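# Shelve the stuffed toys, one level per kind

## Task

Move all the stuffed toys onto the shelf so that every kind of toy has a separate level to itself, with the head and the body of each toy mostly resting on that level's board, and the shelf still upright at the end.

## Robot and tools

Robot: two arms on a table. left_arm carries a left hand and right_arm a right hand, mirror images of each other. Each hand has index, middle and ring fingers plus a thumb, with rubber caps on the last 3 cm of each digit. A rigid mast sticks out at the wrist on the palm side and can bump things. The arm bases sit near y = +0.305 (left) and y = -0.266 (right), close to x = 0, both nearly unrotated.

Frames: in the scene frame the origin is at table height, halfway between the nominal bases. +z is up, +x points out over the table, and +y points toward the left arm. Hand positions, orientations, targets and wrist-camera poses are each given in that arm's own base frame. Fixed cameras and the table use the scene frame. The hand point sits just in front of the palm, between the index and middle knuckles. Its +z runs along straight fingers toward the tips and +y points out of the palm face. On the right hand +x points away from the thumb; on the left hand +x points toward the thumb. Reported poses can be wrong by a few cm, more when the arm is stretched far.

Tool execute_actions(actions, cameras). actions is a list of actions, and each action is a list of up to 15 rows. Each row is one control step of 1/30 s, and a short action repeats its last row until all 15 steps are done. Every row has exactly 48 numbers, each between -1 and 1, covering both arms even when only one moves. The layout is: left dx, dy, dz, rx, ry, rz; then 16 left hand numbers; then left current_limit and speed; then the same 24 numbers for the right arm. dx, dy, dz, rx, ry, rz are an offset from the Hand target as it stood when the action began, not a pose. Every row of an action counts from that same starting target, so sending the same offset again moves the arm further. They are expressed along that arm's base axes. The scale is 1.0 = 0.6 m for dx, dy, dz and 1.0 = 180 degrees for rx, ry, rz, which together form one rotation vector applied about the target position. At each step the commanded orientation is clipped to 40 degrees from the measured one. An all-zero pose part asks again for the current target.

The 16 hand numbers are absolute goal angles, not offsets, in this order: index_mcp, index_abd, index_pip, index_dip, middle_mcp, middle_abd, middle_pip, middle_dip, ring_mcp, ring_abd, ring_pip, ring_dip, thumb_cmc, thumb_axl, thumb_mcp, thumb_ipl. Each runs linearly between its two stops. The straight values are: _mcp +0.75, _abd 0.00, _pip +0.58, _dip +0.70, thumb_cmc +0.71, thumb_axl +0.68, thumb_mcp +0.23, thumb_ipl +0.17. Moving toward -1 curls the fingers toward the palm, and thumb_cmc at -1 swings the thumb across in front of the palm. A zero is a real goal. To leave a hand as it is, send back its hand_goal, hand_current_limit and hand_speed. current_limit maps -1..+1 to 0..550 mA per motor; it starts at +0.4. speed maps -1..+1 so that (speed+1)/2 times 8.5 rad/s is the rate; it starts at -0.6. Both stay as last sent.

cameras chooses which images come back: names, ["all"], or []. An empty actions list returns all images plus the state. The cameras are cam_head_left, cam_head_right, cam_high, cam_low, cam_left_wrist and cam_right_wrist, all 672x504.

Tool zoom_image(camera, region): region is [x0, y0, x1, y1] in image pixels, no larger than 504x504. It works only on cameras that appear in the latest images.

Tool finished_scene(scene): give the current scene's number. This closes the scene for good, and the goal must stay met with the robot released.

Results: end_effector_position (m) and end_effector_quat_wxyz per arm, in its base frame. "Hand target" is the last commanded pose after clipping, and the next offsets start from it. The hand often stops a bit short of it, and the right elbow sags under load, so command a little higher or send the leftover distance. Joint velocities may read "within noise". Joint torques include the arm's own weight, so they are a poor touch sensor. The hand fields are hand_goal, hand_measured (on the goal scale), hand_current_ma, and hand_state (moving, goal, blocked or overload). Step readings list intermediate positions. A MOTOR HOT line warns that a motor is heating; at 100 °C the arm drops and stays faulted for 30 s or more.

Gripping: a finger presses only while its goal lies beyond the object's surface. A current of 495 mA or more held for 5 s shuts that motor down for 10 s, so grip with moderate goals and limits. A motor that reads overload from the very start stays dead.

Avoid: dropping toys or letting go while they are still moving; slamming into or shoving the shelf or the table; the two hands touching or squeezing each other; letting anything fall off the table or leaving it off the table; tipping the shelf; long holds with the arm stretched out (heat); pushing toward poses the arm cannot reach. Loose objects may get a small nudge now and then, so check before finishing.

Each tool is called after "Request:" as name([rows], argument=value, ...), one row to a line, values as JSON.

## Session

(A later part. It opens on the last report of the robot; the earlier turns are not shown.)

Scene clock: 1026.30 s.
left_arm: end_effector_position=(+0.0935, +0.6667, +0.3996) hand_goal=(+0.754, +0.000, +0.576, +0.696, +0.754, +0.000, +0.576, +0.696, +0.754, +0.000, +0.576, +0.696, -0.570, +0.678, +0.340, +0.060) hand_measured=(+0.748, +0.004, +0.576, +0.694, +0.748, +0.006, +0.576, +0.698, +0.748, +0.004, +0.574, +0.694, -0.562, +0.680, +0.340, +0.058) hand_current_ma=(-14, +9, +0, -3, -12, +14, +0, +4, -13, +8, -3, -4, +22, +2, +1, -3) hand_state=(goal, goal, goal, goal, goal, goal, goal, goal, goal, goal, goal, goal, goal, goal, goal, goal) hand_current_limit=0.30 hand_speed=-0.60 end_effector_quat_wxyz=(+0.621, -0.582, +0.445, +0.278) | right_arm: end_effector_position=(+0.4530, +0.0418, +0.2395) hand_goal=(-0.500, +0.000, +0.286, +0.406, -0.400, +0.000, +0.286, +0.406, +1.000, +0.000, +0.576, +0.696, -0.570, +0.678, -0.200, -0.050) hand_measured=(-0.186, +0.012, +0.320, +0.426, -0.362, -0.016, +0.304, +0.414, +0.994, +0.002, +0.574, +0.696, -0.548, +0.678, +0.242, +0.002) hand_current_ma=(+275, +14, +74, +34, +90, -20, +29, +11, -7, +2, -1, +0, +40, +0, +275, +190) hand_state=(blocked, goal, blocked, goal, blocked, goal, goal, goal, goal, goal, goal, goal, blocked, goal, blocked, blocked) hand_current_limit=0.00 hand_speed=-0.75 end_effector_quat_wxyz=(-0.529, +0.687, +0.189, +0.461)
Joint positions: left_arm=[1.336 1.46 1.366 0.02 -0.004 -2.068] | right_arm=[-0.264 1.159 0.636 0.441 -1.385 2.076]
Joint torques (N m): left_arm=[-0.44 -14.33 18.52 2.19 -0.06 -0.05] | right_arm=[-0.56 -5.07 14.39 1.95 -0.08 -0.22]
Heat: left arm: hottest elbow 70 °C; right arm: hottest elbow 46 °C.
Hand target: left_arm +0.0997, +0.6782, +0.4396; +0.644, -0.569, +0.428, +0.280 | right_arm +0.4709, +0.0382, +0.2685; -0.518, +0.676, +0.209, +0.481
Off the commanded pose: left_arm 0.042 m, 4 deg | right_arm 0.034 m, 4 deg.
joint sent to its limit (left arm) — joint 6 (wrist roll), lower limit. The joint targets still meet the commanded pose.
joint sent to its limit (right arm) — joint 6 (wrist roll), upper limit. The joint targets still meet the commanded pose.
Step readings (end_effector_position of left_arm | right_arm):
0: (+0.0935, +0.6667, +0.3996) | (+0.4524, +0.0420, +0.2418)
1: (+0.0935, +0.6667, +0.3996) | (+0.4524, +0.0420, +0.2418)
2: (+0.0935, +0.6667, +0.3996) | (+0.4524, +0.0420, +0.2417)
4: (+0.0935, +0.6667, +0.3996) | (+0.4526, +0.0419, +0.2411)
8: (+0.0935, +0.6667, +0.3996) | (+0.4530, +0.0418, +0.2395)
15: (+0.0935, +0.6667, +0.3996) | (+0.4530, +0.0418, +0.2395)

Request:
execute_actions([
  [[0,0,0,0,0,0,0.754,0,0.576,0.696,0.754,0,0.576,0.696,0.754,0,0.576,0.696,-0.571,0.678,0.34,0.06,0.3,-0.6,-0.003,0,-0.01,0,0,0,-0.5,0,0.286,0.406,-0.4,0,0.286,0.406,1,0,0.576,0.696,-0.57,0.678,-0.2,-0.05,0,-0.75]],
  [[0,0,0,0,0,0,0.754,0,0.576,0.696,0.754,0,0.576,0.696,0.754,0,0.576,0.696,-0.571,0.678,0.34,0.06,0.3,-0.6,0,0,0,0,0,0,-0.12,0,0.34,0.45,-0.12,0,0.34,0.45,1,0,0.576,0.696,-0.57,0.678,0.28,0.03,0,-0.85]],
  [[0,0,0,0,0,0,0.754,0,0.576,0.696,0.754,0,0.576,0.696,0.754,0,0.576,0.696,-0.571,0.678,0.34,0.06,0.3,-0.6,0,0,0,0,0,0,-0.04,0,0.358,0.478,-0.04,0,0.358,0.478,1,0,0.576,0.696,-0.57,0.678,0.34,0.06,0,-0.85]],
], cameras=["cam_low","cam_head_right","cam_head_left"])

Request:
zoom_image(camera="cam_head_left", region=[330, 80, 530, 230])

Request:
zoom_image(camera="cam_low", region=[50, 70, 300, 258])

Scene clock: 1038.47 s.
left_arm: end_effector_position=(+0.0935, +0.6667, +0.3996) hand_goal=(+0.754, +0.000, +0.576, +0.696, +0.754, +0.000, +0.576, +0.696, +0.754, +0.000, +0.576, +0.696, -0.570, +0.678, +0.340, +0.060) hand_measured=(+0.748, +0.004, +0.576, +0.694, +0.748, +0.006, +0.576, +0.698, +0.748, +0.004, +0.574, +0.694, -0.562, +0.680, +0.340, +0.058) hand_current_ma=(-14, +9, +0, -3, -12, +14, +0, +4, -13, +8, -3, -4, +22, +2, +1, -3) hand_state=(goal, goal, goal, goal, goal, goal, goal, goal, goal, goal, goal, goal, goal, goal, goal, goal) hand_current_limit=0.30 hand_speed=-0.60 end_effector_quat_wxyz=(+0.621, -0.582, +0.445, +0.278) | right_arm: end_effector_position=(+0.4543, +0.0414, +0.2393) hand_goal=(-0.040, +0.000, +0.358, +0.478, -0.040, +0.000, +0.358, +0.478, +1.000, +0.000, +0.576, +0.696, -0.570, +0.678, +0.340, +0.060) hand_measured=(-0.050, +0.012, +0.354, +0.474, -0.048, +0.000, +0.354, +0.474, +0.994, +0.002, +0.574, +0.696, -0.550, +0.678, +0.276, +0.038) hand_current_ma=(-14, +14, -4, -3, -12, +0, -3, -3, -7, +2, -1, +0, +34, +0, -242, -63) hand_state=(goal, goal, goal, goal, goal, goal, goal, goal, goal, goal, goal, goal, goal, goal, blocked, blocked) hand_current_limit=0.00 hand_speed=-0.85 end_effector_quat_wxyz=(-0.528, +0.686, +0.191, +0.463)
Joint positions: left_arm=[1.336 1.46 1.366 0.02 -0.004 -2.068] | right_arm=[-0.264 1.164 0.636 0.452 -1.385 2.076]
Joint torques (N m): left_arm=[-0.32 -14.15 18.55 2.15 -0.06 -0.01] | right_arm=[-0.38 -5.25 13.29 2.07 -0.16 -0.23]
Heat: left arm: hottest elbow 70 °C; right arm: hottest elbow 46 °C.
Hand target: left_arm +0.0997, +0.6782, +0.4396; +0.644, -0.569, +0.428, +0.280 | right_arm +0.4691, +0.0382, +0.2624; -0.518, +0.676, +0.209, +0.481
Off the commanded pose: left_arm 0.042 m, 4 deg | right_arm 0.028 m, 3 deg.
joint sent to its limit (left arm) — joint 6 (wrist roll), lower limit. The joint targets still meet the commanded pose.
joint sent to its limit (right arm) — joint 6 (wrist roll), upper limit. The joint targets still meet the commanded pose.
Step readings (end_effector_position of left_arm | right_arm):
0: (+0.0935, +0.6667, +0.3996) | (+0.4530, +0.0418, +0.2395)
1: (+0.0935, +0.6667, +0.3996) | (+0.4530, +0.0418, +0.2395)
2: (+0.0935, +0.6667, +0.3996) | (+0.4530, +0.0418, +0.2395)
4: (+0.0935, +0.6667, +0.3996) | (+0.4532, +0.0417, +0.2396)
8: (+0.0935, +0.6667, +0.3996) | (+0.4539, +0.0415, +0.2393)
15: (+0.0935, +0.6667, +0.3996) | (+0.4542, +0.0415, +0.2393)
16: (+0.0935, +0.6667, +0.3996) | (+0.4542, +0.0415, +0.2393)
17: (+0.0935, +0.6667, +0.3996) | (+0.4542, +0.0415, +0.2393)
19: (+0.0935, +0.6667, +0.3996) | (+0.4542, +0.0415, +0.2392)
23: (+0.0935, +0.6667, +0.3996) | (+0.4542, +0.0415, +0.2392)
30: (+0.0935, +0.6667, +0.3996) | (+0.4542, +0.0415, +0.2392)
31: (+0.0935, +0.6667, +0.3996) | (+0.4542, +0.0415, +0.2392)
32: (+0.0935, +0.6667, +0.3996) | (+0.4542, +0.0415, +0.2392)
34: (+0.0935, +0.6667, +0.3996) | (+0.4542, +0.0415, +0.2392)
38: (+0.0935, +0.6667, +0.3996) | (+0.4543, +0.0414, +0.2393)
45: (+0.0935, +0.6667, +0.3996) | (+0.4543, +0.0414, +0.2393)
Images, in order (width x height): cam_head_left 672x504, cam_head_right 672x504, cam_low 672x504.

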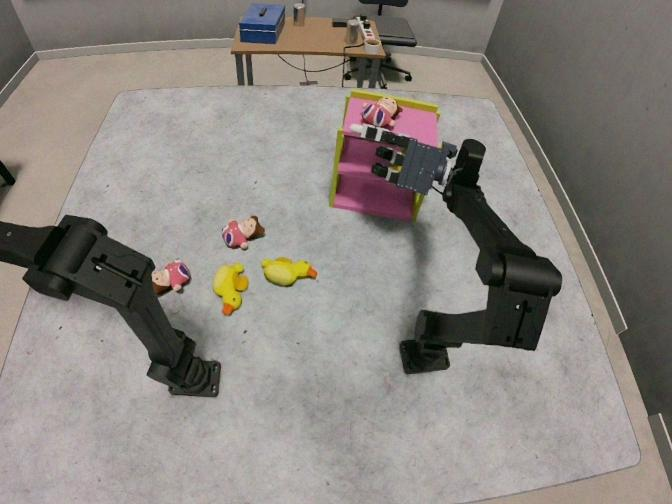

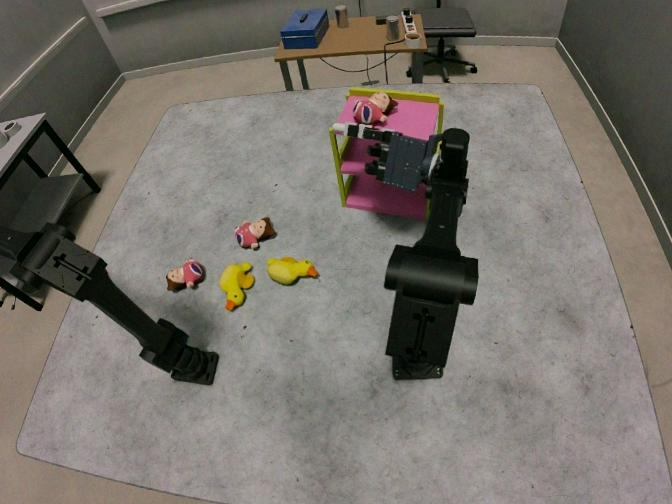

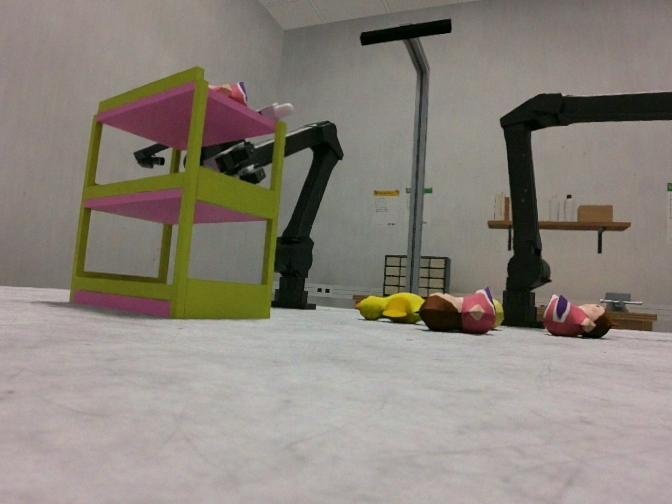

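Scaled by 2.520 from the camera's 672x504 image, which has a finer 960x720 frame.

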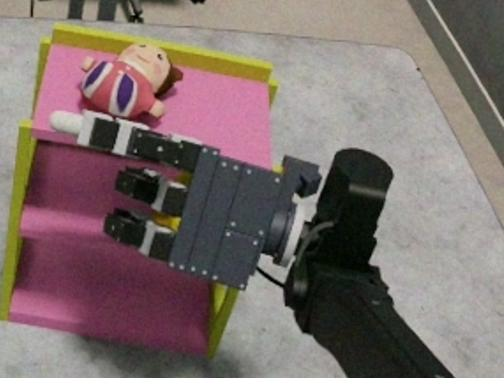

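Scaled by 2.016 from the camera's 672x504 image, which has a finer 960x720 frame.

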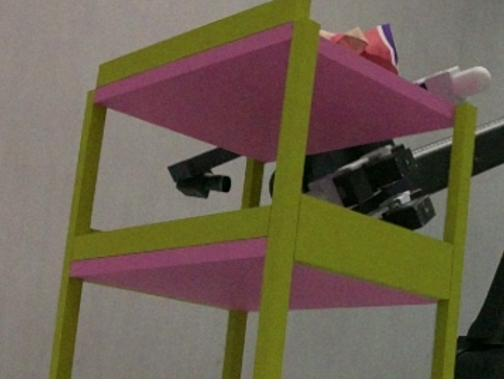

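Request:
execute_actions([
  [[0,0,0,0,0,0,0.754,0,0.576,0.696,0.754,0,0.576,0.696,0.754,0,0.576,0.696,-0.571,0.678,0.34,0.06,0.3,-0.6,-0.09,0.022,0,0,0,0,-0.04,0,0.358,0.478,-0.04,0,0.358,0.478,1,0,0.576,0.696,-0.57,0.678,0.27,0.06,-0.4,-0.85]],
], cameras=["cam_head_left","cam_right_wrist"])

Request:
zoom_image(camera="cam_head_left", region=[330, 80, 530, 230])

Scene clock: 1046.43 s.
left_arm: end_effector_position=(+0.0935, +0.6667, +0.3996) hand_goal=(+0.754, +0.000, +0.576, +0.696, +0.754, +0.000, +0.576, +0.696, +0.754, +0.000, +0.576, +0.696, -0.570, +0.678, +0.340, +0.060) hand_measured=(+0.748, +0.004, +0.576, +0.694, +0.748, +0.006, +0.576, +0.698, +0.748, +0.004, +0.574, +0.694, -0.562, +0.680, +0.340, +0.058) hand_current_ma=(-14, +9, +0, -3, -12, +14, +0, +4, -13, +8, -3, -4, +22, +2, +1, -3) hand_state=(goal, goal, goal, goal, goal, goal, goal, goal, goal, goal, goal, goal, goal, goal, goal, goal) hand_current_limit=0.30 hand_speed=-0.60 end_effector_quat_wxyz=(+0.621, -0.582, +0.445, +0.278) | right_arm: end_effector_position=(+0.4180, +0.0515, +0.2673) hand_goal=(-0.040, +0.000, +0.358, +0.478, -0.040, +0.000, +0.358, +0.478, +1.000, +0.000, +0.576, +0.696, -0.570, +0.678, +0.270, +0.060) hand_measured=(-0.048, +0.012, +0.354, +0.474, -0.048, +0.000, +0.354, +0.474, +0.994, +0.002, +0.574, +0.696, -0.550, +0.678, +0.270, +0.058) hand_current_ma=(-11, +14, -4, -3, -9, +0, -3, -3, -7, +2, -1, +0, +35, +0, +0, -3) hand_state=(goal, goal, goal, goal, goal, goal, goal, goal, goal, goal, goal, goal, goal, goal, goal, goal) hand_current_limit=-0.40 hand_speed=-0.85 end_effector_quat_wxyz=(-0.514, +0.674, +0.215, +0.486)
Joint positions: left_arm=[1.336 1.46 1.366 0.02 -0.004 -2.068] | right_arm=[-0.263 0.998 0.574 0.424 -1.386 2.076]
Joint torques (N m): left_arm=[-0.44 -14.1 18.59 2.13 -0.03 -0.07] | right_arm=[-1.26 -4.66 9.33 0.91 -0.14 -0.22]
Heat: left arm: hottest elbow 71 °C; right arm: hottest elbow 46 °C.
Hand target: left_arm +0.0997, +0.6782, +0.4396; +0.644, -0.569, +0.428, +0.280 | right_arm +0.4151, +0.0514, +0.2625; -0.518, +0.676, +0.209, +0.481
Off the commanded pose: left_arm 0.042 m, 4 deg | right_arm 0.006 m, 1 deg.
joint sent to its limit (left arm) — joint 6 (wrist roll), lower limit. The joint targets still meet the commanded pose.
joint sent to its limit (right arm) — joint 6 (wrist roll), upper limit. The joint targets still meet the commanded pose.
Step readings (end_effector_position of left_arm | right_arm):
0: (+0.0935, +0.6667, +0.3996) | (+0.4543, +0.0414, +0.2393)
1: (+0.0935, +0.6667, +0.3996) | (+0.4542, +0.0415, +0.2395)
2: (+0.0935, +0.6667, +0.3996) | (+0.4540, +0.0415, +0.2404)
4: (+0.0935, +0.6667, +0.3996) | (+0.4488, +0.0429, +0.2445)
8: (+0.0935, +0.6667, +0.3996) | (+0.4290, +0.0484, +0.2602)
15: (+0.0935, +0.6667, +0.3996) | (+0.4195, +0.0511, +0.2712)
camera_calibration:
cam_right_wrist: T_world_to_cam=[[0.154125, -0.083468, -0.984519, 0.232988], [-0.928344, -0.353365, -0.115373, 0.389777], [-0.338264, 0.931755, -0.131949, 0.251792], [0, 0, 0, 1]] pos_world=[0.41111, -0.0774283, 0.307575]
Images, in order (width x height): cam_head_left 672x504, cam_right_wrist 672x504.

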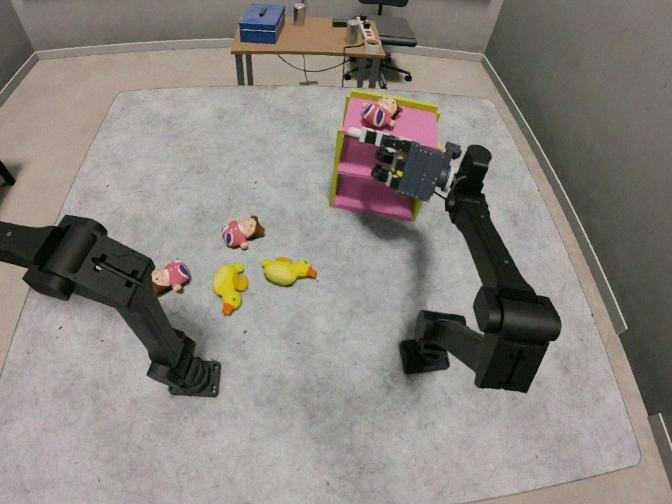

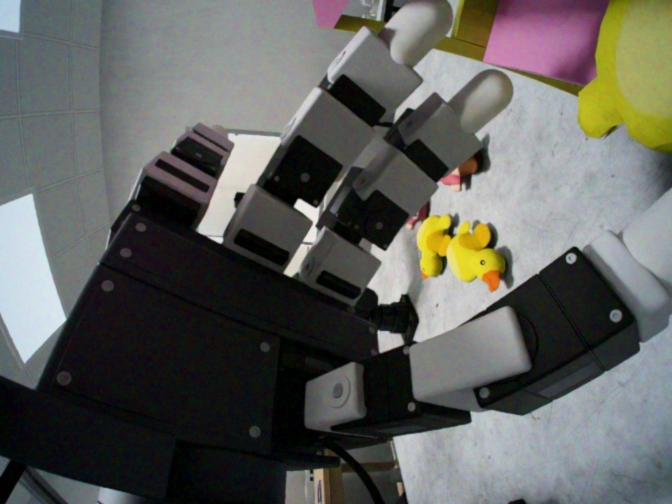

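Scaled by 2.520 from the camera's 672x504 image, which has a finer 960x720 frame.

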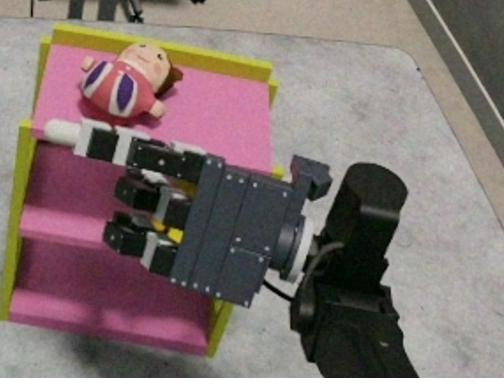

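Request:
execute_actions([
  [[0,0,0,0,0,0,0.754,0,0.576,0.696,0.754,0,0.576,0.696,0.754,0,0.576,0.696,-0.571,0.678,0.34,0.06,0.3,-0.6,-0.15,0.03,0.03,0,0,0,-0.04,0,0.358,0.478,-0.04,0,0.358,0.478,1,0,0.576,0.696,-0.57,0.678,0.34,0.06,-0.4,-0.6]],
  [[0,0,0,0,0,0,0.754,0,0.576,0.696,0.754,0,0.576,0.696,0.754,0,0.576,0.696,-0.571,0.678,0.34,0.06,0.3,-0.6,-0.04,-0.03,0.0,0,0,-0.14,0.754,0,0.576,0.696,0.754,0,0.576,0.696,-0.3,0,-0.6,0,-0.57,0.678,0.34,0.06,0.2,-0.6]],
], cameras=["cam_head_left","cam_head_right"])

Request:
zoom_image(camera="cam_head_left", region=[320, 80, 460, 230])

Request:
zoom_image(camera="cam_head_right", region=[320, 80, 460, 230])

Scene clock: 1070.90 s.
left_arm: end_effector_position=(+0.0935, +0.6667, +0.3996) hand_goal=(+0.754, +0.000, +0.576, +0.696, +0.754, +0.000, +0.576, +0.696, +0.754, +0.000, +0.576, +0.696, -0.570, +0.678, +0.340, +0.060) hand_measured=(+0.748, +0.004, +0.576, +0.694, +0.748, +0.006, +0.576, +0.698, +0.748, +0.004, +0.574, +0.694, -0.562, +0.680, +0.340, +0.058) hand_current_ma=(-14, +9, +0, -3, -12, +14, +0, +4, -13, +8, -3, -4, +22, +2, +1, -3) hand_state=(goal, goal, goal, goal, goal, goal, goal, goal, goal, goal, goal, goal, goal, goal, goal, goal) hand_current_limit=0.30 hand_speed=-0.60 end_effector_quat_wxyz=(+0.621, -0.582, +0.445, +0.278) | right_arm: end_effector_position=(+0.3025, +0.0493, +0.2760) hand_goal=(+0.754, +0.000, +0.576, +0.696, +0.754, +0.000, +0.576, +0.696, -0.300, +0.000, -0.600, +0.000, -0.570, +0.678, +0.340, +0.060) hand_measured=(+0.740, +0.010, +0.570, +0.692, +0.742, +0.002, +0.572, +0.692, -0.298, +0.002, -0.594, +0.004, -0.554, +0.678, +0.338, +0.058) hand_current_ma=(-22, +11, -5, -3, -20, +1, -4, -3, +2, +2, +6, +3, +26, +0, -2, -2) hand_state=(goal, goal, goal, goal, goal, goal, goal, goal, goal, goal, goal, goal, goal, goal, goal, goal) hand_current_limit=0.20 hand_speed=-0.60 end_effector_quat_wxyz=(-0.397, +0.709, +0.059, +0.581)
Joint positions: left_arm=[1.336 1.46 1.366 0.02 -0.004 -2.068] | right_arm=[-0.083 0.274 0.385 -0.127 -0.765 2.076]
Joint torques (N m): left_arm=[-0.03 -14.27 18.52 2.18 -0.06 0] | right_arm=[-0.38 0.56 11.9 1.47 0.12 -0.22]
Heat: left arm: hottest elbow 71 °C; right arm: hottest elbow 43 °C.
Hand target: left_arm +0.0997, +0.6782, +0.4396; +0.644, -0.569, +0.428, +0.280 | right_arm +0.3011, +0.0514, +0.2805; -0.400, +0.705, +0.057, +0.582
Off the commanded pose: left_arm 0.042 m, 4 deg | right_arm 0.005 m, 1 deg.
joint sent to its limit (left arm) — joint 6 (wrist roll), lower limit. The joint targets still meet the commanded pose.
joint sent to its limit (right arm) — joint 6 (wrist roll), upper limit. The joint targets still meet the commanded pose.
Step readings (end_effector_position of left_arm | right_arm):
0: (+0.0935, +0.6667, +0.3996) | (+0.4180, +0.0515, +0.2673)
1: (+0.0935, +0.6667, +0.3996) | (+0.4176, +0.0516, +0.2669)
2: (+0.0935, +0.6667, +0.3996) | (+0.4142, +0.0524, +0.2653)
4: (+0.0935, +0.6667, +0.3996) | (+0.3973, +0.0567, +0.2616)
8: (+0.0935, +0.6667, +0.3996) | (+0.3550, +0.0692, +0.2711)
15: (+0.0935, +0.6667, +0.3996) | (+0.3294, +0.0735, +0.2883)
16: (+0.0935, +0.6667, +0.3996) | (+0.3292, +0.0722, +0.2877)
17: (+0.0935, +0.6667, +0.3996) | (+0.3326, +0.0651, +0.2855)
19: (+0.0935, +0.6667, +0.3996) | (+0.3320, +0.0500, +0.2792)
23: (+0.0935, +0.6667, +0.3996) | (+0.3131, +0.0408, +0.2802)
30: (+0.0935, +0.6667, +0.3996) | (+0.3026, +0.0479, +0.2816)
Images, in order (width x height): cam_head_left 672x504, cam_head_right 672x504.

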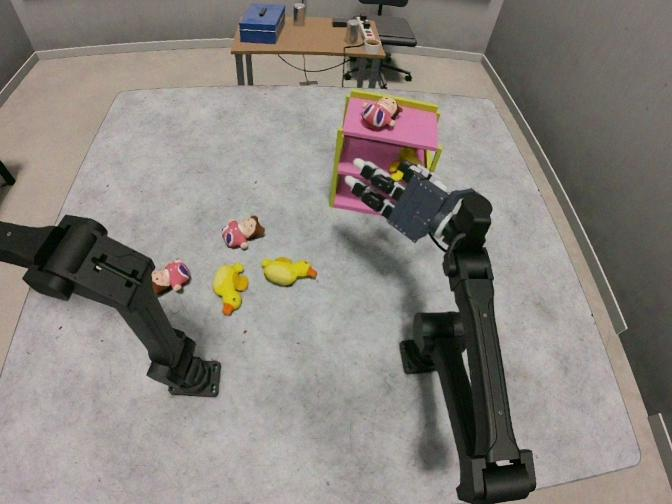

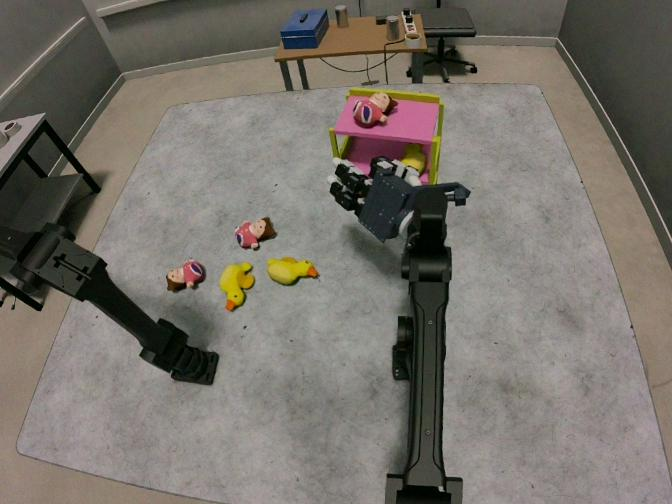

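Scaled by 3.360 from the camera's 672x504 image, which has a finer 960x720 frame.

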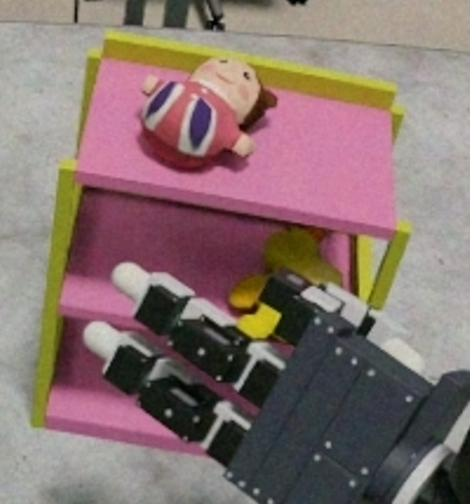

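Scaled by 3.360 from the camera's 672x504 image, which has a finer 960x720 frame.

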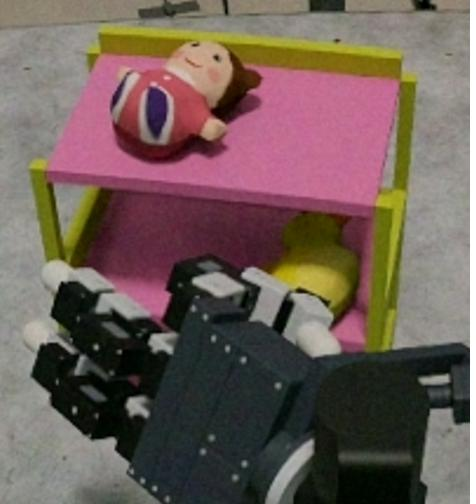

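Request:
execute_actions([
  [[0,0,0,0,0,0,0.754,0,0.576,0.696,0.754,0,0.576,0.696,0.754,0,0.576,0.696,-0.571,0.678,0.34,0.06,0.3,-0.6,-0.03,0.0,-0.03,0,0,-0.14,0.754,0,0.576,0.696,0.754,0,0.576,0.696,-0.3,0,-0.6,0,-0.57,0.678,0.34,0.06,0.2,-0.6]],
  [[0,0,0,0,0,0,0.754,0,0.576,0.696,0.754,0,0.576,0.696,0.754,0,0.576,0.696,-0.571,0.678,0.34,0.06,0.3,-0.6,-0.03,-0.0,-0.04,0,0,-0.14,0.754,0,0.576,0.696,0.754,0,0.576,0.696,-0.3,0,-0.6,0,-0.57,0.678,0.34,0.06,0.2,-0.6]],
], cameras=["cam_head_left","cam_head_right"])

Request:
zoom_image(camera="cam_head_left", region=[320, 80, 460, 230])

Request:
zoom_image(camera="cam_head_right", region=[320, 80, 460, 230])

Scene clock: 1079.83 s.
left_arm: end_effector_position=(+0.0935, +0.6667, +0.3996) hand_goal=(+0.754, +0.000, +0.576, +0.696, +0.754, +0.000, +0.576, +0.696, +0.754, +0.000, +0.576, +0.696, -0.570, +0.678, +0.340, +0.060) hand_measured=(+0.748, +0.004, +0.576, +0.694, +0.748, +0.006, +0.576, +0.698, +0.748, +0.004, +0.574, +0.694, -0.562, +0.680, +0.340, +0.058) hand_current_ma=(-14, +9, +0, -3, -12, +14, +0, +4, -13, +8, -3, -4, +22, +2, +1, -3) hand_state=(goal, goal, goal, goal, goal, goal, goal, goal, goal, goal, goal, goal, goal, goal, goal, goal) hand_current_limit=0.30 hand_speed=-0.60 end_effector_quat_wxyz=(+0.621, -0.582, +0.445, +0.278) | right_arm: end_effector_position=(+0.2611, +0.0489, +0.2261) hand_goal=(+0.754, +0.000, +0.576, +0.696, +0.754, +0.000, +0.576, +0.696, -0.300, +0.000, -0.600, +0.000, -0.570, +0.678, +0.340, +0.060) hand_measured=(+0.748, +0.010, +0.572, +0.692, +0.748, +0.002, +0.574, +0.692, -0.298, +0.002, -0.596, +0.002, -0.554, +0.678, +0.338, +0.058) hand_current_ma=(-7, +10, -3, -3, -6, +2, -2, -3, +1, +2, +5, +3, +26, +0, -2, -2) hand_state=(goal, goal, goal, goal, goal, goal, goal, goal, goal, goal, goal, goal, goal, goal, goal, goal) hand_current_limit=0.20 hand_speed=-0.60 end_effector_quat_wxyz=(-0.105, +0.674, -0.229, +0.695)
Joint positions: left_arm=[1.336 1.46 1.366 0.02 -0.004 -2.068] | right_arm=[0.953 0.54 0.292 0.218 1.131 2.076]
Joint torques (N m): left_arm=[-0.38 -14.15 18.69 2.24 -0.06 -0.03] | right_arm=[-0.73 0.38 12.38 1.96 0.19 -0.2]
Heat: left arm: hottest elbow 71 °C; right arm: hottest elbow 44 °C.
Hand target: left_arm +0.0997, +0.6782, +0.4396; +0.644, -0.569, +0.428, +0.280 | right_arm +0.2651, +0.0514, +0.2385; -0.114, +0.662, -0.249, +0.697
Off the commanded pose: left_arm 0.042 m, 4 deg | right_arm 0.013 m, 3 deg.
joint sent to its limit (left arm) — joint 6 (wrist roll), lower limit. The joint targets still meet the commanded pose.
joint sent to its limit (right arm) — joint 6 (wrist roll), upper limit. The joint targets still meet the commanded pose.
Step readings (end_effector_position of left_arm | right_arm):
0: (+0.0935, +0.6667, +0.3996) | (+0.3025, +0.0493, +0.2760)
1: (+0.0935, +0.6667, +0.3996) | (+0.3029, +0.0476, +0.2760)
2: (+0.0935, +0.6667, +0.3996) | (+0.3043, +0.0404, +0.2757)
4: (+0.0935, +0.6667, +0.3996) | (+0.3017, +0.0293, +0.2744)
8: (+0.0935, +0.6667, +0.3996) | (+0.2887, +0.0344, +0.2727)
15: (+0.0935, +0.6667, +0.3996) | (+0.2791, +0.0424, +0.2685)
16: (+0.0935, +0.6667, +0.3996) | (+0.2786, +0.0425, +0.2670)
17: (+0.0935, +0.6667, +0.3996) | (+0.2772, +0.0386, +0.2649)
19: (+0.0935, +0.6667, +0.3996) | (+0.2709, +0.0314, +0.2579)
23: (+0.0935, +0.6667, +0.3996) | (+0.2586, +0.0354, +0.2438)
30: (+0.0935, +0.6667, +0.3996) | (+0.2592, +0.0478, +0.2288)
Images, in order (width x height): cam_head_left 672x504, cam_head_right 672x504.

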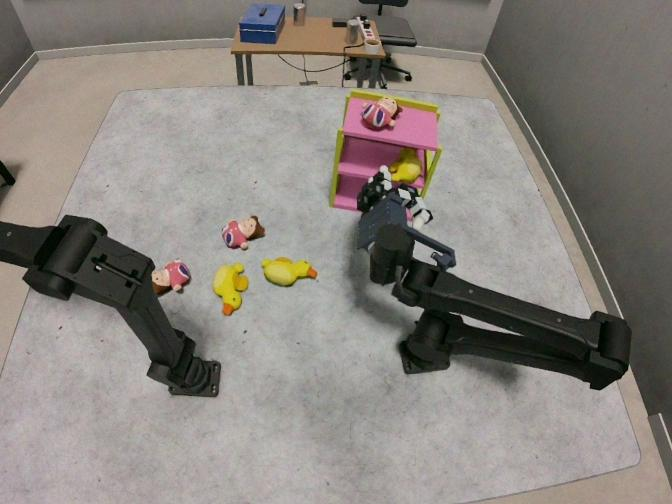

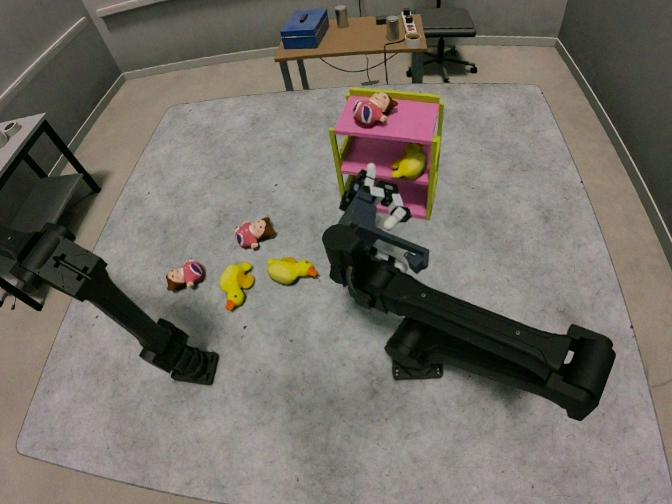

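Scaled by 3.360 from the camera's 672x504 image, which has a finer 960x720 frame.

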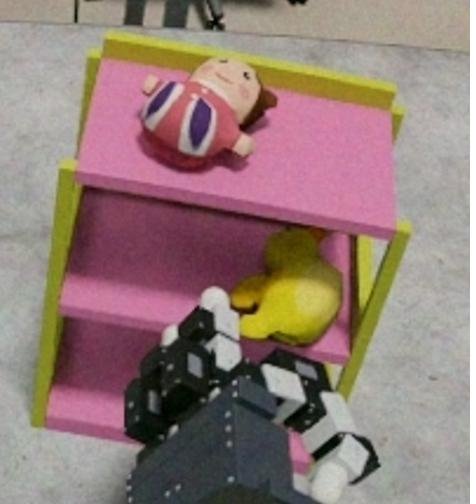

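Scaled by 3.360 from the camera's 672x504 image, which has a finer 960x720 frame.

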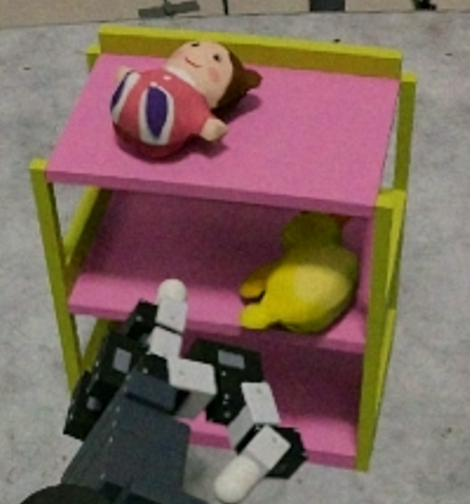

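Request:
zoom_image(camera="cam_head_left", region=[130, 200, 330, 330])

Request:
zoom_image(camera="cam_head_right", region=[150, 200, 350, 330])

Scaled by 2.520 from the camera's 672x504 image, which has a finer 960x720 frame.

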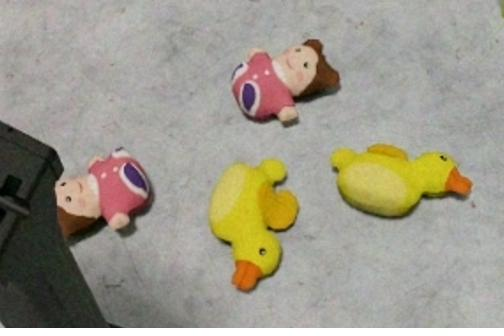

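Scaled by 2.520 from the camera's 672x504 image, which has a finer 960x720 frame.

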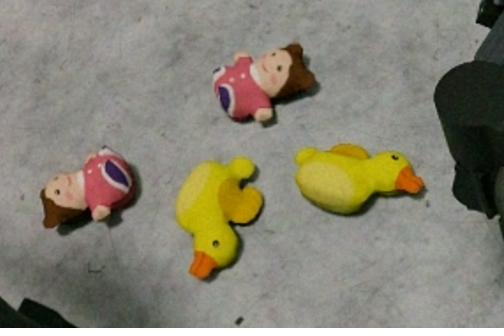

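Request:
execute_actions([
  [[0,-0.1,0,0,0,0,0.754,0,0.576,0.696,0.754,0,0.576,0.696,0.754,0,0.576,0.696,-0.571,0.678,0.34,0.06,0.3,-0.6,-0.075,0.165,0.036,0,0,0.133,0.754,0,0.576,0.696,0.754,0,0.576,0.696,-0.3,0,-0.6,0,-0.57,0.678,0.34,0.06,0.2,-0.6]],
  [[0,0,0,0,0,0,0.754,0,0.576,0.696,0.754,0,0.576,0.696,0.754,0,0.576,0.696,-0.571,0.678,0.34,0.06,0.3,-0.6,-0.05,0.2,0.0,0,0,0.133,0.754,0,0.576,0.696,0.754,0,0.576,0.696,-0.3,0,-0.6,0,-0.57,0.678,0.34,0.06,0.2,-0.6]],
], cameras=["cam_head_left"])

Scene clock: 1162.97 s.
left_arm: end_effector_position=(+0.0922, +0.6236, +0.4308) hand_goal=(+0.754, +0.000, +0.576, +0.696, +0.754, +0.000, +0.576, +0.696, +0.754, +0.000, +0.576, +0.696, -0.570, +0.678, +0.340, +0.060) hand_measured=(+0.748, +0.004, +0.576, +0.694, +0.748, +0.006, +0.576, +0.698, +0.748, +0.004, +0.574, +0.694, -0.562, +0.680, +0.340, +0.058) hand_current_ma=(-14, +9, +0, -3, -12, +14, +0, +4, -13, +8, -3, -4, +22, +2, +1, -3) hand_state=(goal, goal, goal, goal, goal, goal, goal, goal, goal, goal, goal, goal, goal, goal, goal, goal) hand_current_limit=0.30 hand_speed=-0.60 end_effector_quat_wxyz=(+0.635, -0.571, +0.433, +0.288) | right_arm: end_effector_position=(+0.1847, +0.2506, +0.2220) hand_goal=(+0.754, +0.000, +0.576, +0.696, +0.754, +0.000, +0.576, +0.696, -0.300, +0.000, -0.600, +0.000, -0.570, +0.678, +0.340, +0.060) hand_measured=(+0.748, +0.008, +0.572, +0.692, +0.748, +0.002, +0.574, +0.692, -0.300, +0.002, -0.596, +0.002, -0.554, +0.678, +0.338, +0.058) hand_current_ma=(-7, +8, -3, -3, -6, +2, -2, -3, +0, +2, +5, +3, +25, +0, -2, -2) hand_state=(goal, goal, goal, goal, goal, goal, goal, goal, goal, goal, goal, goal, goal, goal, goal, goal) hand_current_limit=0.20 hand_speed=-0.60 end_effector_quat_wxyz=(-0.355, +0.721, +0.073, +0.590)
Joint positions: left_arm=[1.314 1.34 1.296 0.016 -0.034 -2.068] | right_arm=[1.534 0.673 0.336 0.257 0.89 2.074]
Joint torques (N m): left_arm=[-1.38 -14.1 12.42 2.33 -0.14 0.01] | right_arm=[-1.38 -0.91 16.62 2.37 -0.07 -0.2]
Heat: left arm: hottest elbow 72 °C; right arm: hottest elbow 45 °C.
Hand target: left_arm +0.0996, +0.6182, +0.4395; +0.643, -0.570, +0.428, +0.280 | right_arm +0.1901, +0.2705, +0.2602; -0.388, +0.706, +0.041, +0.591
Off the commanded pose: left_arm 0.013 m, 1 deg | right_arm 0.043 m, 5 deg.
joint sent to its limit (left arm) — joint 6 (wrist roll), lower limit. The joint targets still meet the commanded pose.
joint sent to its limit (right arm) — joint 6 (wrist roll), upper limit. The joint targets are off in position, not in orientation.
Step readings (end_effector_position of left_arm | right_arm):
0: (+0.0935, +0.6667, +0.3996) | (+0.2611, +0.0489, +0.2261)
1: (+0.0934, +0.6667, +0.3996) | (+0.2613, +0.0497, +0.2261)
2: (+0.0927, +0.6665, +0.3998) | (+0.2616, +0.0545, +0.2268)
4: (+0.0922, +0.6631, +0.4005) | (+0.2588, +0.0776, +0.2288)
8: (+0.0897, +0.6435, +0.4040) | (+0.2395, +0.1209, +0.2332)
15: (+0.0913, +0.6255, +0.4302) | (+0.2232, +0.1379, +0.2280)
16: (+0.0912, +0.6247, +0.4318) | (+0.2223, +0.1397, +0.2275)
17: (+0.0921, +0.6241, +0.4327) | (+0.2208, +0.1482, +0.2270)
19: (+0.0925, +0.6239, +0.4329) | (+0.2112, +0.1765, +0.2259)
23: (+0.0922, +0.6236, +0.4310) | (+0.1844, +0.2260, +0.2237)
30: (+0.0922, +0.6236, +0.4308) | (+0.1819, +0.2490, +0.2194)
Images, in order (width x height): cam_head_left 672x504.

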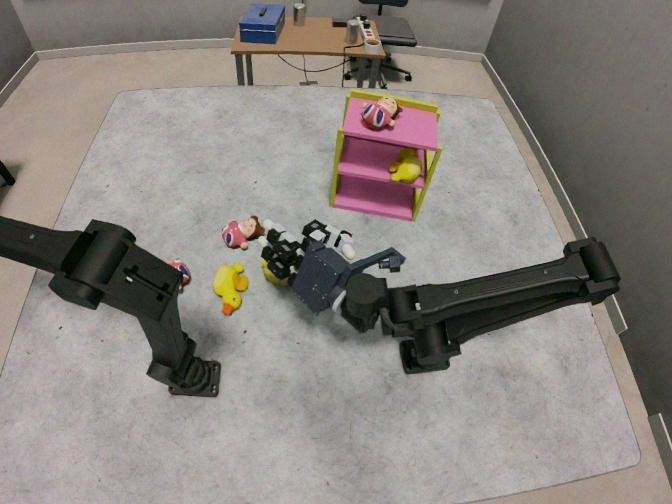

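Request:
execute_actions([
  [[0,0,0,0,0,0,0.754,0,0.576,0.696,0.754,0,0.576,0.696,0.754,0,0.576,0.696,-0.571,0.678,0.34,0.06,0.3,-0.6,-0.02,0.19,0.02,0,0,0.133,0.754,0,0.576,0.696,0.754,0,0.576,0.696,0.3,0,0,0.3,-0.57,0.678,0.34,0.06,0.2,-0.6]],
  [[0,0,0,0,0,0,0.754,0,0.576,0.696,0.754,0,0.576,0.696,0.754,0,0.576,0.696,-0.571,0.678,0.34,0.06,0.3,-0.6,-0.01,0.19,-0.03,0,0,0.14,-0.04,0,0.358,0.478,-0.04,0,0.358,0.478,1,0,0.576,0.696,-0.57,0.678,0.34,0.06,0.2,-0.6]],
], cameras=["cam_head_left","cam_right_wrist"])

Scene clock: 1169.17 s.
left_arm: end_effector_position=(+0.0922, +0.6236, +0.4308) hand_goal=(+0.754, +0.000, +0.576, +0.696, +0.754, +0.000, +0.576, +0.696, +0.754, +0.000, +0.576, +0.696, -0.570, +0.678, +0.340, +0.060) hand_measured=(+0.748, +0.004, +0.576, +0.694, +0.748, +0.006, +0.576, +0.698, +0.748, +0.004, +0.574, +0.694, -0.562, +0.680, +0.340, +0.058) hand_current_ma=(-14, +9, +0, -3, -12, +14, +0, +4, -13, +8, -3, -4, +22, +2, +1, -3) hand_state=(goal, goal, goal, goal, goal, goal, goal, goal, goal, goal, goal, goal, goal, goal, goal, goal) hand_current_limit=0.30 hand_speed=-0.60 end_effector_quat_wxyz=(+0.635, -0.571, +0.433, +0.288) | right_arm: end_effector_position=(+0.1626, +0.4699, +0.2102) hand_goal=(-0.040, +0.000, +0.358, +0.478, -0.040, +0.000, +0.358, +0.478, +1.000, +0.000, +0.576, +0.696, -0.570, +0.678, +0.340, +0.060) hand_measured=(-0.040, +0.006, +0.360, +0.482, -0.040, +0.002, +0.360, +0.482, +0.986, +0.002, +0.570, +0.692, -0.554, +0.678, +0.338, +0.058) hand_current_ma=(+0, +6, +2, +3, +0, +2, +1, +3, -22, +2, -6, -3, +25, +0, -1, -2) hand_state=(goal, goal, goal, goal, goal, goal, goal, goal, goal, goal, goal, goal, goal, goal, goal, goal) hand_current_limit=0.20 hand_speed=-0.60 end_effector_quat_wxyz=(-0.570, +0.653, +0.347, +0.358)
Joint positions: left_arm=[1.314 1.34 1.296 0.016 -0.034 -2.068] | right_arm=[1.292 1.141 0.567 0.479 -0.206 2.073]
Joint torques (N m): left_arm=[-1.03 -13.51 12.56 2.28 -0.11 -0.04] | right_arm=[-1.32 -5.48 15.94 3 -0.17 -0.21]
Heat: left arm: hottest elbow 68 °C; right arm: hottest elbow 47 °C.
Hand target: left_arm +0.0996, +0.6182, +0.4395; +0.643, -0.570, +0.428, +0.280 | right_arm +0.1722, +0.4983, +0.2541; -0.598, +0.625, +0.331, +0.377
Off the commanded pose: left_arm 0.013 m, 1 deg | right_arm 0.053 m, 5 deg.
joint sent to its limit (left arm) — joint 6 (wrist roll), lower limit. The joint targets still meet the commanded pose.
joint sent to its limit (right arm) — joint 6 (wrist roll), upper limit. The joint targets are off in position, not in orientation.
Step readings (end_effector_position of left_arm | right_arm):
0: (+0.0922, +0.6236, +0.4308) | (+0.1846, +0.2507, +0.2219)
1: (+0.0922, +0.6236, +0.4308) | (+0.1841, +0.2528, +0.2217)
2: (+0.0922, +0.6236, +0.4308) | (+0.1811, +0.2623, +0.2214)
4: (+0.0922, +0.6236, +0.4308) | (+0.1688, +0.2901, +0.2231)
8: (+0.0922, +0.6236, +0.4308) | (+0.1528, +0.3301, +0.2337)
15: (+0.0922, +0.6236, +0.4308) | (+0.1680, +0.3557, +0.2310)
16: (+0.0922, +0.6236, +0.4308) | (+0.1682, +0.3588, +0.2284)
17: (+0.0922, +0.6236, +0.4308) | (+0.1636, +0.3683, +0.2259)
19: (+0.0922, +0.6236, +0.4308) | (+0.1495, +0.3937, +0.2206)
23: (+0.0922, +0.6236, +0.4308) | (+0.1416, +0.4336, +0.2128)
30: (+0.0922, +0.6236, +0.4308) | (+0.1624, +0.4623, +0.2061)
camera_calibration:
cam_right_wrist: T_world_to_cam=[[0.150391, -0.111925, -0.982271, 0.264629], [-0.7359, -0.676153, -0.0356256, 0.397604], [-0.660177, 0.72821, -0.184053, -0.0729771], [0, 0, 0, 1]] pos_world=[0.204621, 0.351602, 0.260671]
Images, in order (width x height): cam_head_left 672x504, cam_right_wrist 672x504.

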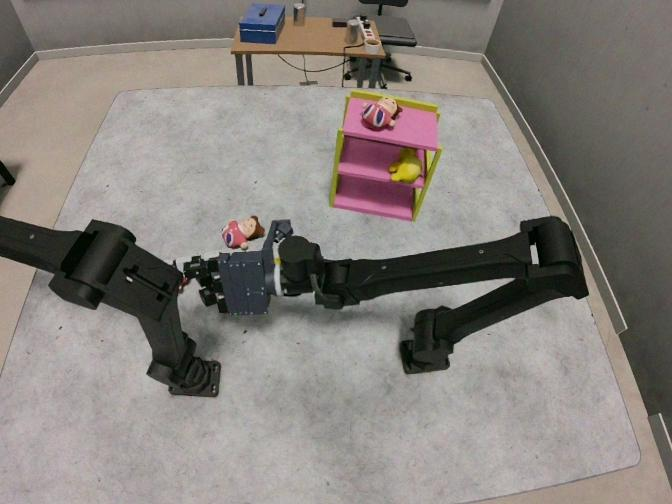

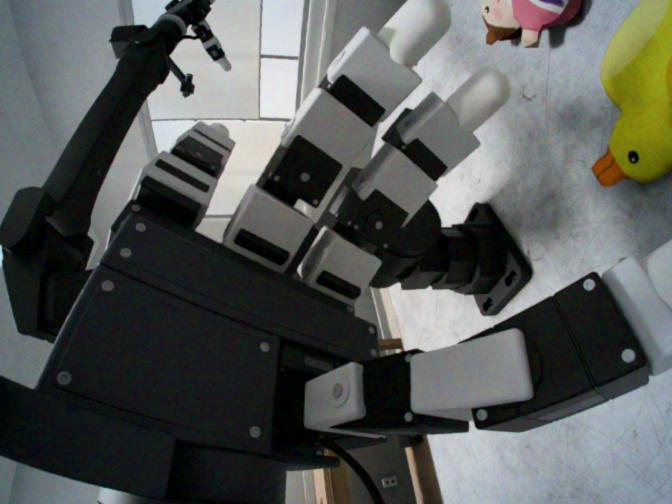

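Request:
execute_actions([
  [[0,0,0,0,0,0,0.754,0,0.576,0.696,0.754,0,0.576,0.696,0.754,0,0.576,0.696,-0.571,0.678,0.34,0.06,0.3,-0.6,0.02,0.07,-0.133,0,0,-0.008,-0.04,0,0.358,0.478,-0.04,0,0.358,0.478,1,0,0.576,0.696,-0.57,0.678,0.34,0.06,0.2,-0.6]],
], cameras=["cam_head_left","cam_right_wrist","cam_head_right"])

Scene clock: 1178.40 s.
left_arm: end_effector_position=(+0.0922, +0.6236, +0.4308) hand_goal=(+0.754, +0.000, +0.576, +0.696, +0.754, +0.000, +0.576, +0.696, +0.754, +0.000, +0.576, +0.696, -0.570, +0.678, +0.340, +0.060) hand_measured=(+0.748, +0.004, +0.576, +0.694, +0.748, +0.006, +0.576, +0.698, +0.748, +0.004, +0.574, +0.694, -0.562, +0.680, +0.340, +0.058) hand_current_ma=(-14, +9, +0, -3, -12, +14, +0, +4, -13, +8, -3, -4, +22, +2, +1, -3) hand_state=(goal, goal, goal, goal, goal, goal, goal, goal, goal, goal, goal, goal, goal, goal, goal, goal) hand_current_limit=0.30 hand_speed=-0.60 end_effector_quat_wxyz=(+0.635, -0.571, +0.433, +0.288) | right_arm: end_effector_position=(+0.1800, +0.5134, +0.1345) hand_goal=(-0.040, +0.000, +0.358, +0.478, -0.040, +0.000, +0.358, +0.478, +1.000, +0.000, +0.576, +0.696, -0.570, +0.678, +0.340, +0.060) hand_measured=(-0.042, +0.006, +0.360, +0.482, -0.040, +0.002, +0.360, +0.482, +0.992, +0.002, +0.572, +0.694, -0.554, +0.678, +0.338, +0.058) hand_current_ma=(-1, +6, +2, +3, +0, +2, +1, +3, -11, +2, -4, -3, +25, +0, -1, -2) hand_state=(goal, goal, goal, goal, goal, goal, goal, goal, goal, goal, goal, goal, goal, goal, goal, goal) hand_current_limit=0.20 hand_speed=-0.60 end_effector_quat_wxyz=(-0.564, +0.658, +0.339, +0.366)
Joint positions: left_arm=[1.314 1.34 1.296 0.016 -0.034 -2.068] | right_arm=[1.293 1.467 0.589 0.78 -0.177 2.074]
Joint torques (N m): left_arm=[-1.08 -14.33 12.44 2.21 -0.11 -0.04] | right_arm=[0.03 -8.64 12.7 3.07 0.15 -0.18]
Heat: left arm: hottest elbow 65 °C; right arm: hottest elbow 48 °C.
Hand target: left_arm +0.0996, +0.6182, +0.4395; +0.643, -0.570, +0.428, +0.280 | right_arm +0.1841, +0.5404, +0.1744; -0.594, +0.629, +0.323, +0.384
Off the commanded pose: left_arm 0.013 m, 1 deg | right_arm 0.048 m, 5 deg.
joint sent to its limit (left arm) — joint 6 (wrist roll), lower limit. The joint targets still meet the commanded pose.
joint sent to its limit (right arm) — joint 6 (wrist roll), upper limit. The joint targets are off in position, not in orientation.
Step readings (end_effector_position of left_arm | right_arm):
0: (+0.0922, +0.6236, +0.4308) | (+0.1626, +0.4699, +0.2102)
1: (+0.0922, +0.6236, +0.4308) | (+0.1627, +0.4702, +0.2101)
2: (+0.0922, +0.6236, +0.4308) | (+0.1639, +0.4730, +0.2107)
4: (+0.0922, +0.6236, +0.4308) | (+0.1687, +0.4839, +0.2054)
8: (+0.0922, +0.6236, +0.4308) | (+0.1764, +0.5034, +0.1572)
15: (+0.0922, +0.6236, +0.4308) | (+0.1789, +0.5095, +0.1253)
camera_calibration:
cam_right_wrist: T_world_to_cam=[[0.148763, -0.11896, -0.981691, 0.19623], [-0.754322, -0.655578, -0.0348658, 0.429756], [-0.639428, 0.745698, -0.18726, -0.119373], [0, 0, 0, 1]] pos_world=[0.218652, 0.394099, 0.185268]
Images, in order (width x height): cam_head_left 672x504, cam_head_right 672x504, cam_right_wrist 672x504.

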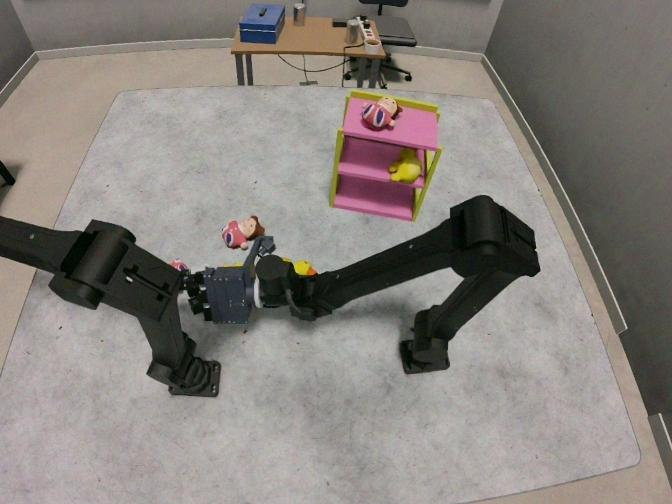

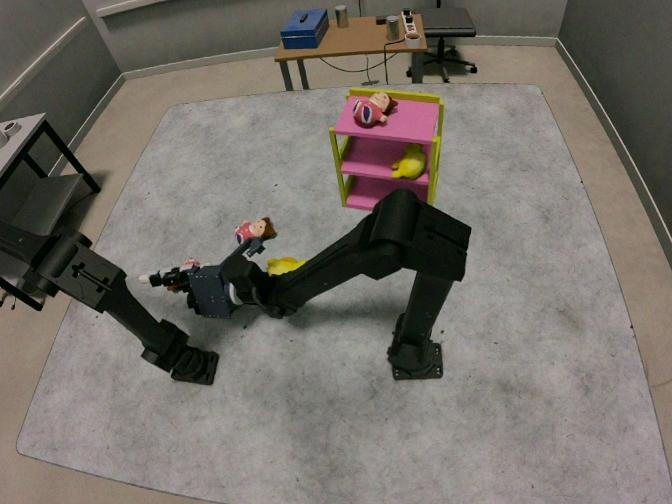

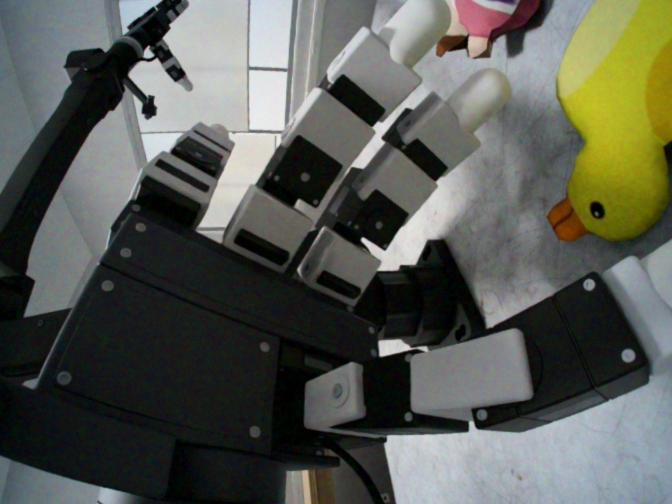

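Request:
execute_actions([
  [[0,0,0,0,0,0,0.754,0,0.576,0.696,0.754,0,0.576,0.696,0.754,0,0.576,0.696,-0.571,0.678,0.34,0.06,0.3,-0.6,-0.01,0.0275,-0.067,0,0,0,-0.04,0,0.358,0.478,-0.04,0,0.358,0.478,1,0,0.576,0.696,-0.57,0.678,0.34,0.06,0.2,-0.6]],
], cameras=["cam_right_wrist"])

Scene clock: 1187.33 s.
left_arm: end_effector_position=(+0.0922, +0.6236, +0.4308) hand_goal=(+0.754, +0.000, +0.576, +0.696, +0.754, +0.000, +0.576, +0.696, +0.754, +0.000, +0.576, +0.696, -0.570, +0.678, +0.340, +0.060) hand_measured=(+0.748, +0.004, +0.576, +0.694, +0.748, +0.006, +0.576, +0.698, +0.748, +0.004, +0.574, +0.694, -0.562, +0.680, +0.340, +0.058) hand_current_ma=(-14, +9, +0, -3, -12, +14, +0, +4, -13, +8, -3, -4, +22, +2, +1, -3) hand_state=(goal, goal, goal, goal, goal, goal, goal, goal, goal, goal, goal, goal, goal, goal, goal, goal) hand_current_limit=0.30 hand_speed=-0.60 end_effector_quat_wxyz=(+0.635, -0.571, +0.433, +0.288) | right_arm: end_effector_position=(+0.1735, +0.5322, +0.1011) hand_goal=(-0.040, +0.000, +0.358, +0.478, -0.040, +0.000, +0.358, +0.478, +1.000, +0.000, +0.576, +0.696, -0.570, +0.678, +0.340, +0.060) hand_measured=(-0.042, +0.006, +0.360, +0.482, -0.040, +0.002, +0.360, +0.482, +0.992, +0.002, +0.572, +0.694, -0.554, +0.678, +0.338, +0.058) hand_current_ma=(-1, +6, +2, +3, -1, +2, +1, +3, -11, +2, -4, -3, +25, +0, -1, -2) hand_state=(goal, goal, goal, goal, goal, goal, goal, goal, goal, goal, goal, goal, goal, goal, goal, goal) hand_current_limit=0.20 hand_speed=-0.60 end_effector_quat_wxyz=(-0.567, +0.654, +0.340, +0.368)
Joint positions: left_arm=[1.314 1.34 1.296 0.016 -0.034 -2.068] | right_arm=[1.322 1.609 0.606 0.916 -0.151 2.074]
Joint torques (N m): left_arm=[-0.79 -13.63 12.41 2.18 -0.14 -0.03] | right_arm=[-0.56 -9.64 11.49 3.02 0.13 -0.21]
Heat: left arm: hottest elbow 62 °C; right arm: hottest elbow 48 °C.
Hand target: left_arm +0.0996, +0.6182, +0.4395; +0.643, -0.570, +0.428, +0.280 | right_arm +0.1782, +0.5569, +0.1341; -0.593, +0.629, +0.323, +0.384
Off the commanded pose: left_arm 0.013 m, 1 deg | right_arm 0.042 m, 5 deg.
joint sent to its limit (left arm) — joint 6 (wrist roll), lower limit. The joint targets still meet the commanded pose.
joint sent to its limit (right arm) — joint 6 (wrist roll), upper limit. The joint targets still meet the commanded pose.
Step readings (end_effector_position of left_arm | right_arm):
0: (+0.0922, +0.6236, +0.4308) | (+0.1800, +0.5134, +0.1345)
1: (+0.0922, +0.6236, +0.4308) | (+0.1801, +0.5134, +0.1346)
2: (+0.0922, +0.6236, +0.4308) | (+0.1805, +0.5142, +0.1354)
4: (+0.0922, +0.6236, +0.4308) | (+0.1803, +0.5195, +0.1352)
8: (+0.0922, +0.6236, +0.4308) | (+0.1760, +0.5300, +0.1153)
15: (+0.0922, +0.6236, +0.4308) | (+0.1734, +0.5316, +0.0993)
camera_calibration:
cam_right_wrist: T_world_to_cam=[[0.154023, -0.109456, -0.981986, 0.160729], [-0.752302, -0.657298, -0.0447327, 0.437629], [-0.640561, 0.74564, -0.183583, -0.143975], [0, 0, 0, 1]] pos_world=[0.212248, 0.412598, 0.150978]
Images, in order (width x height): cam_right_wrist 672x504.

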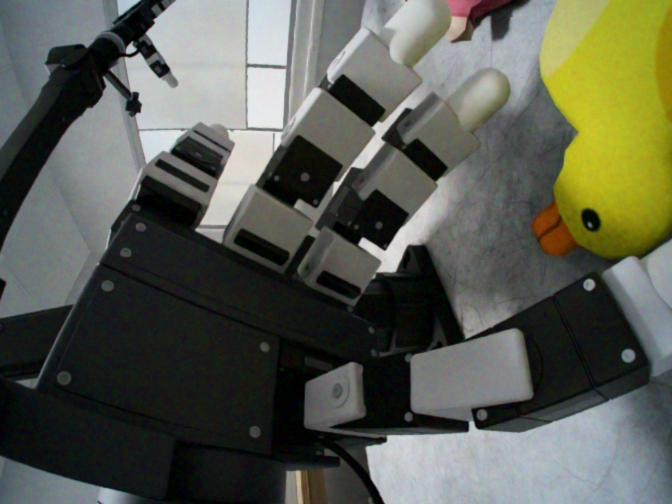

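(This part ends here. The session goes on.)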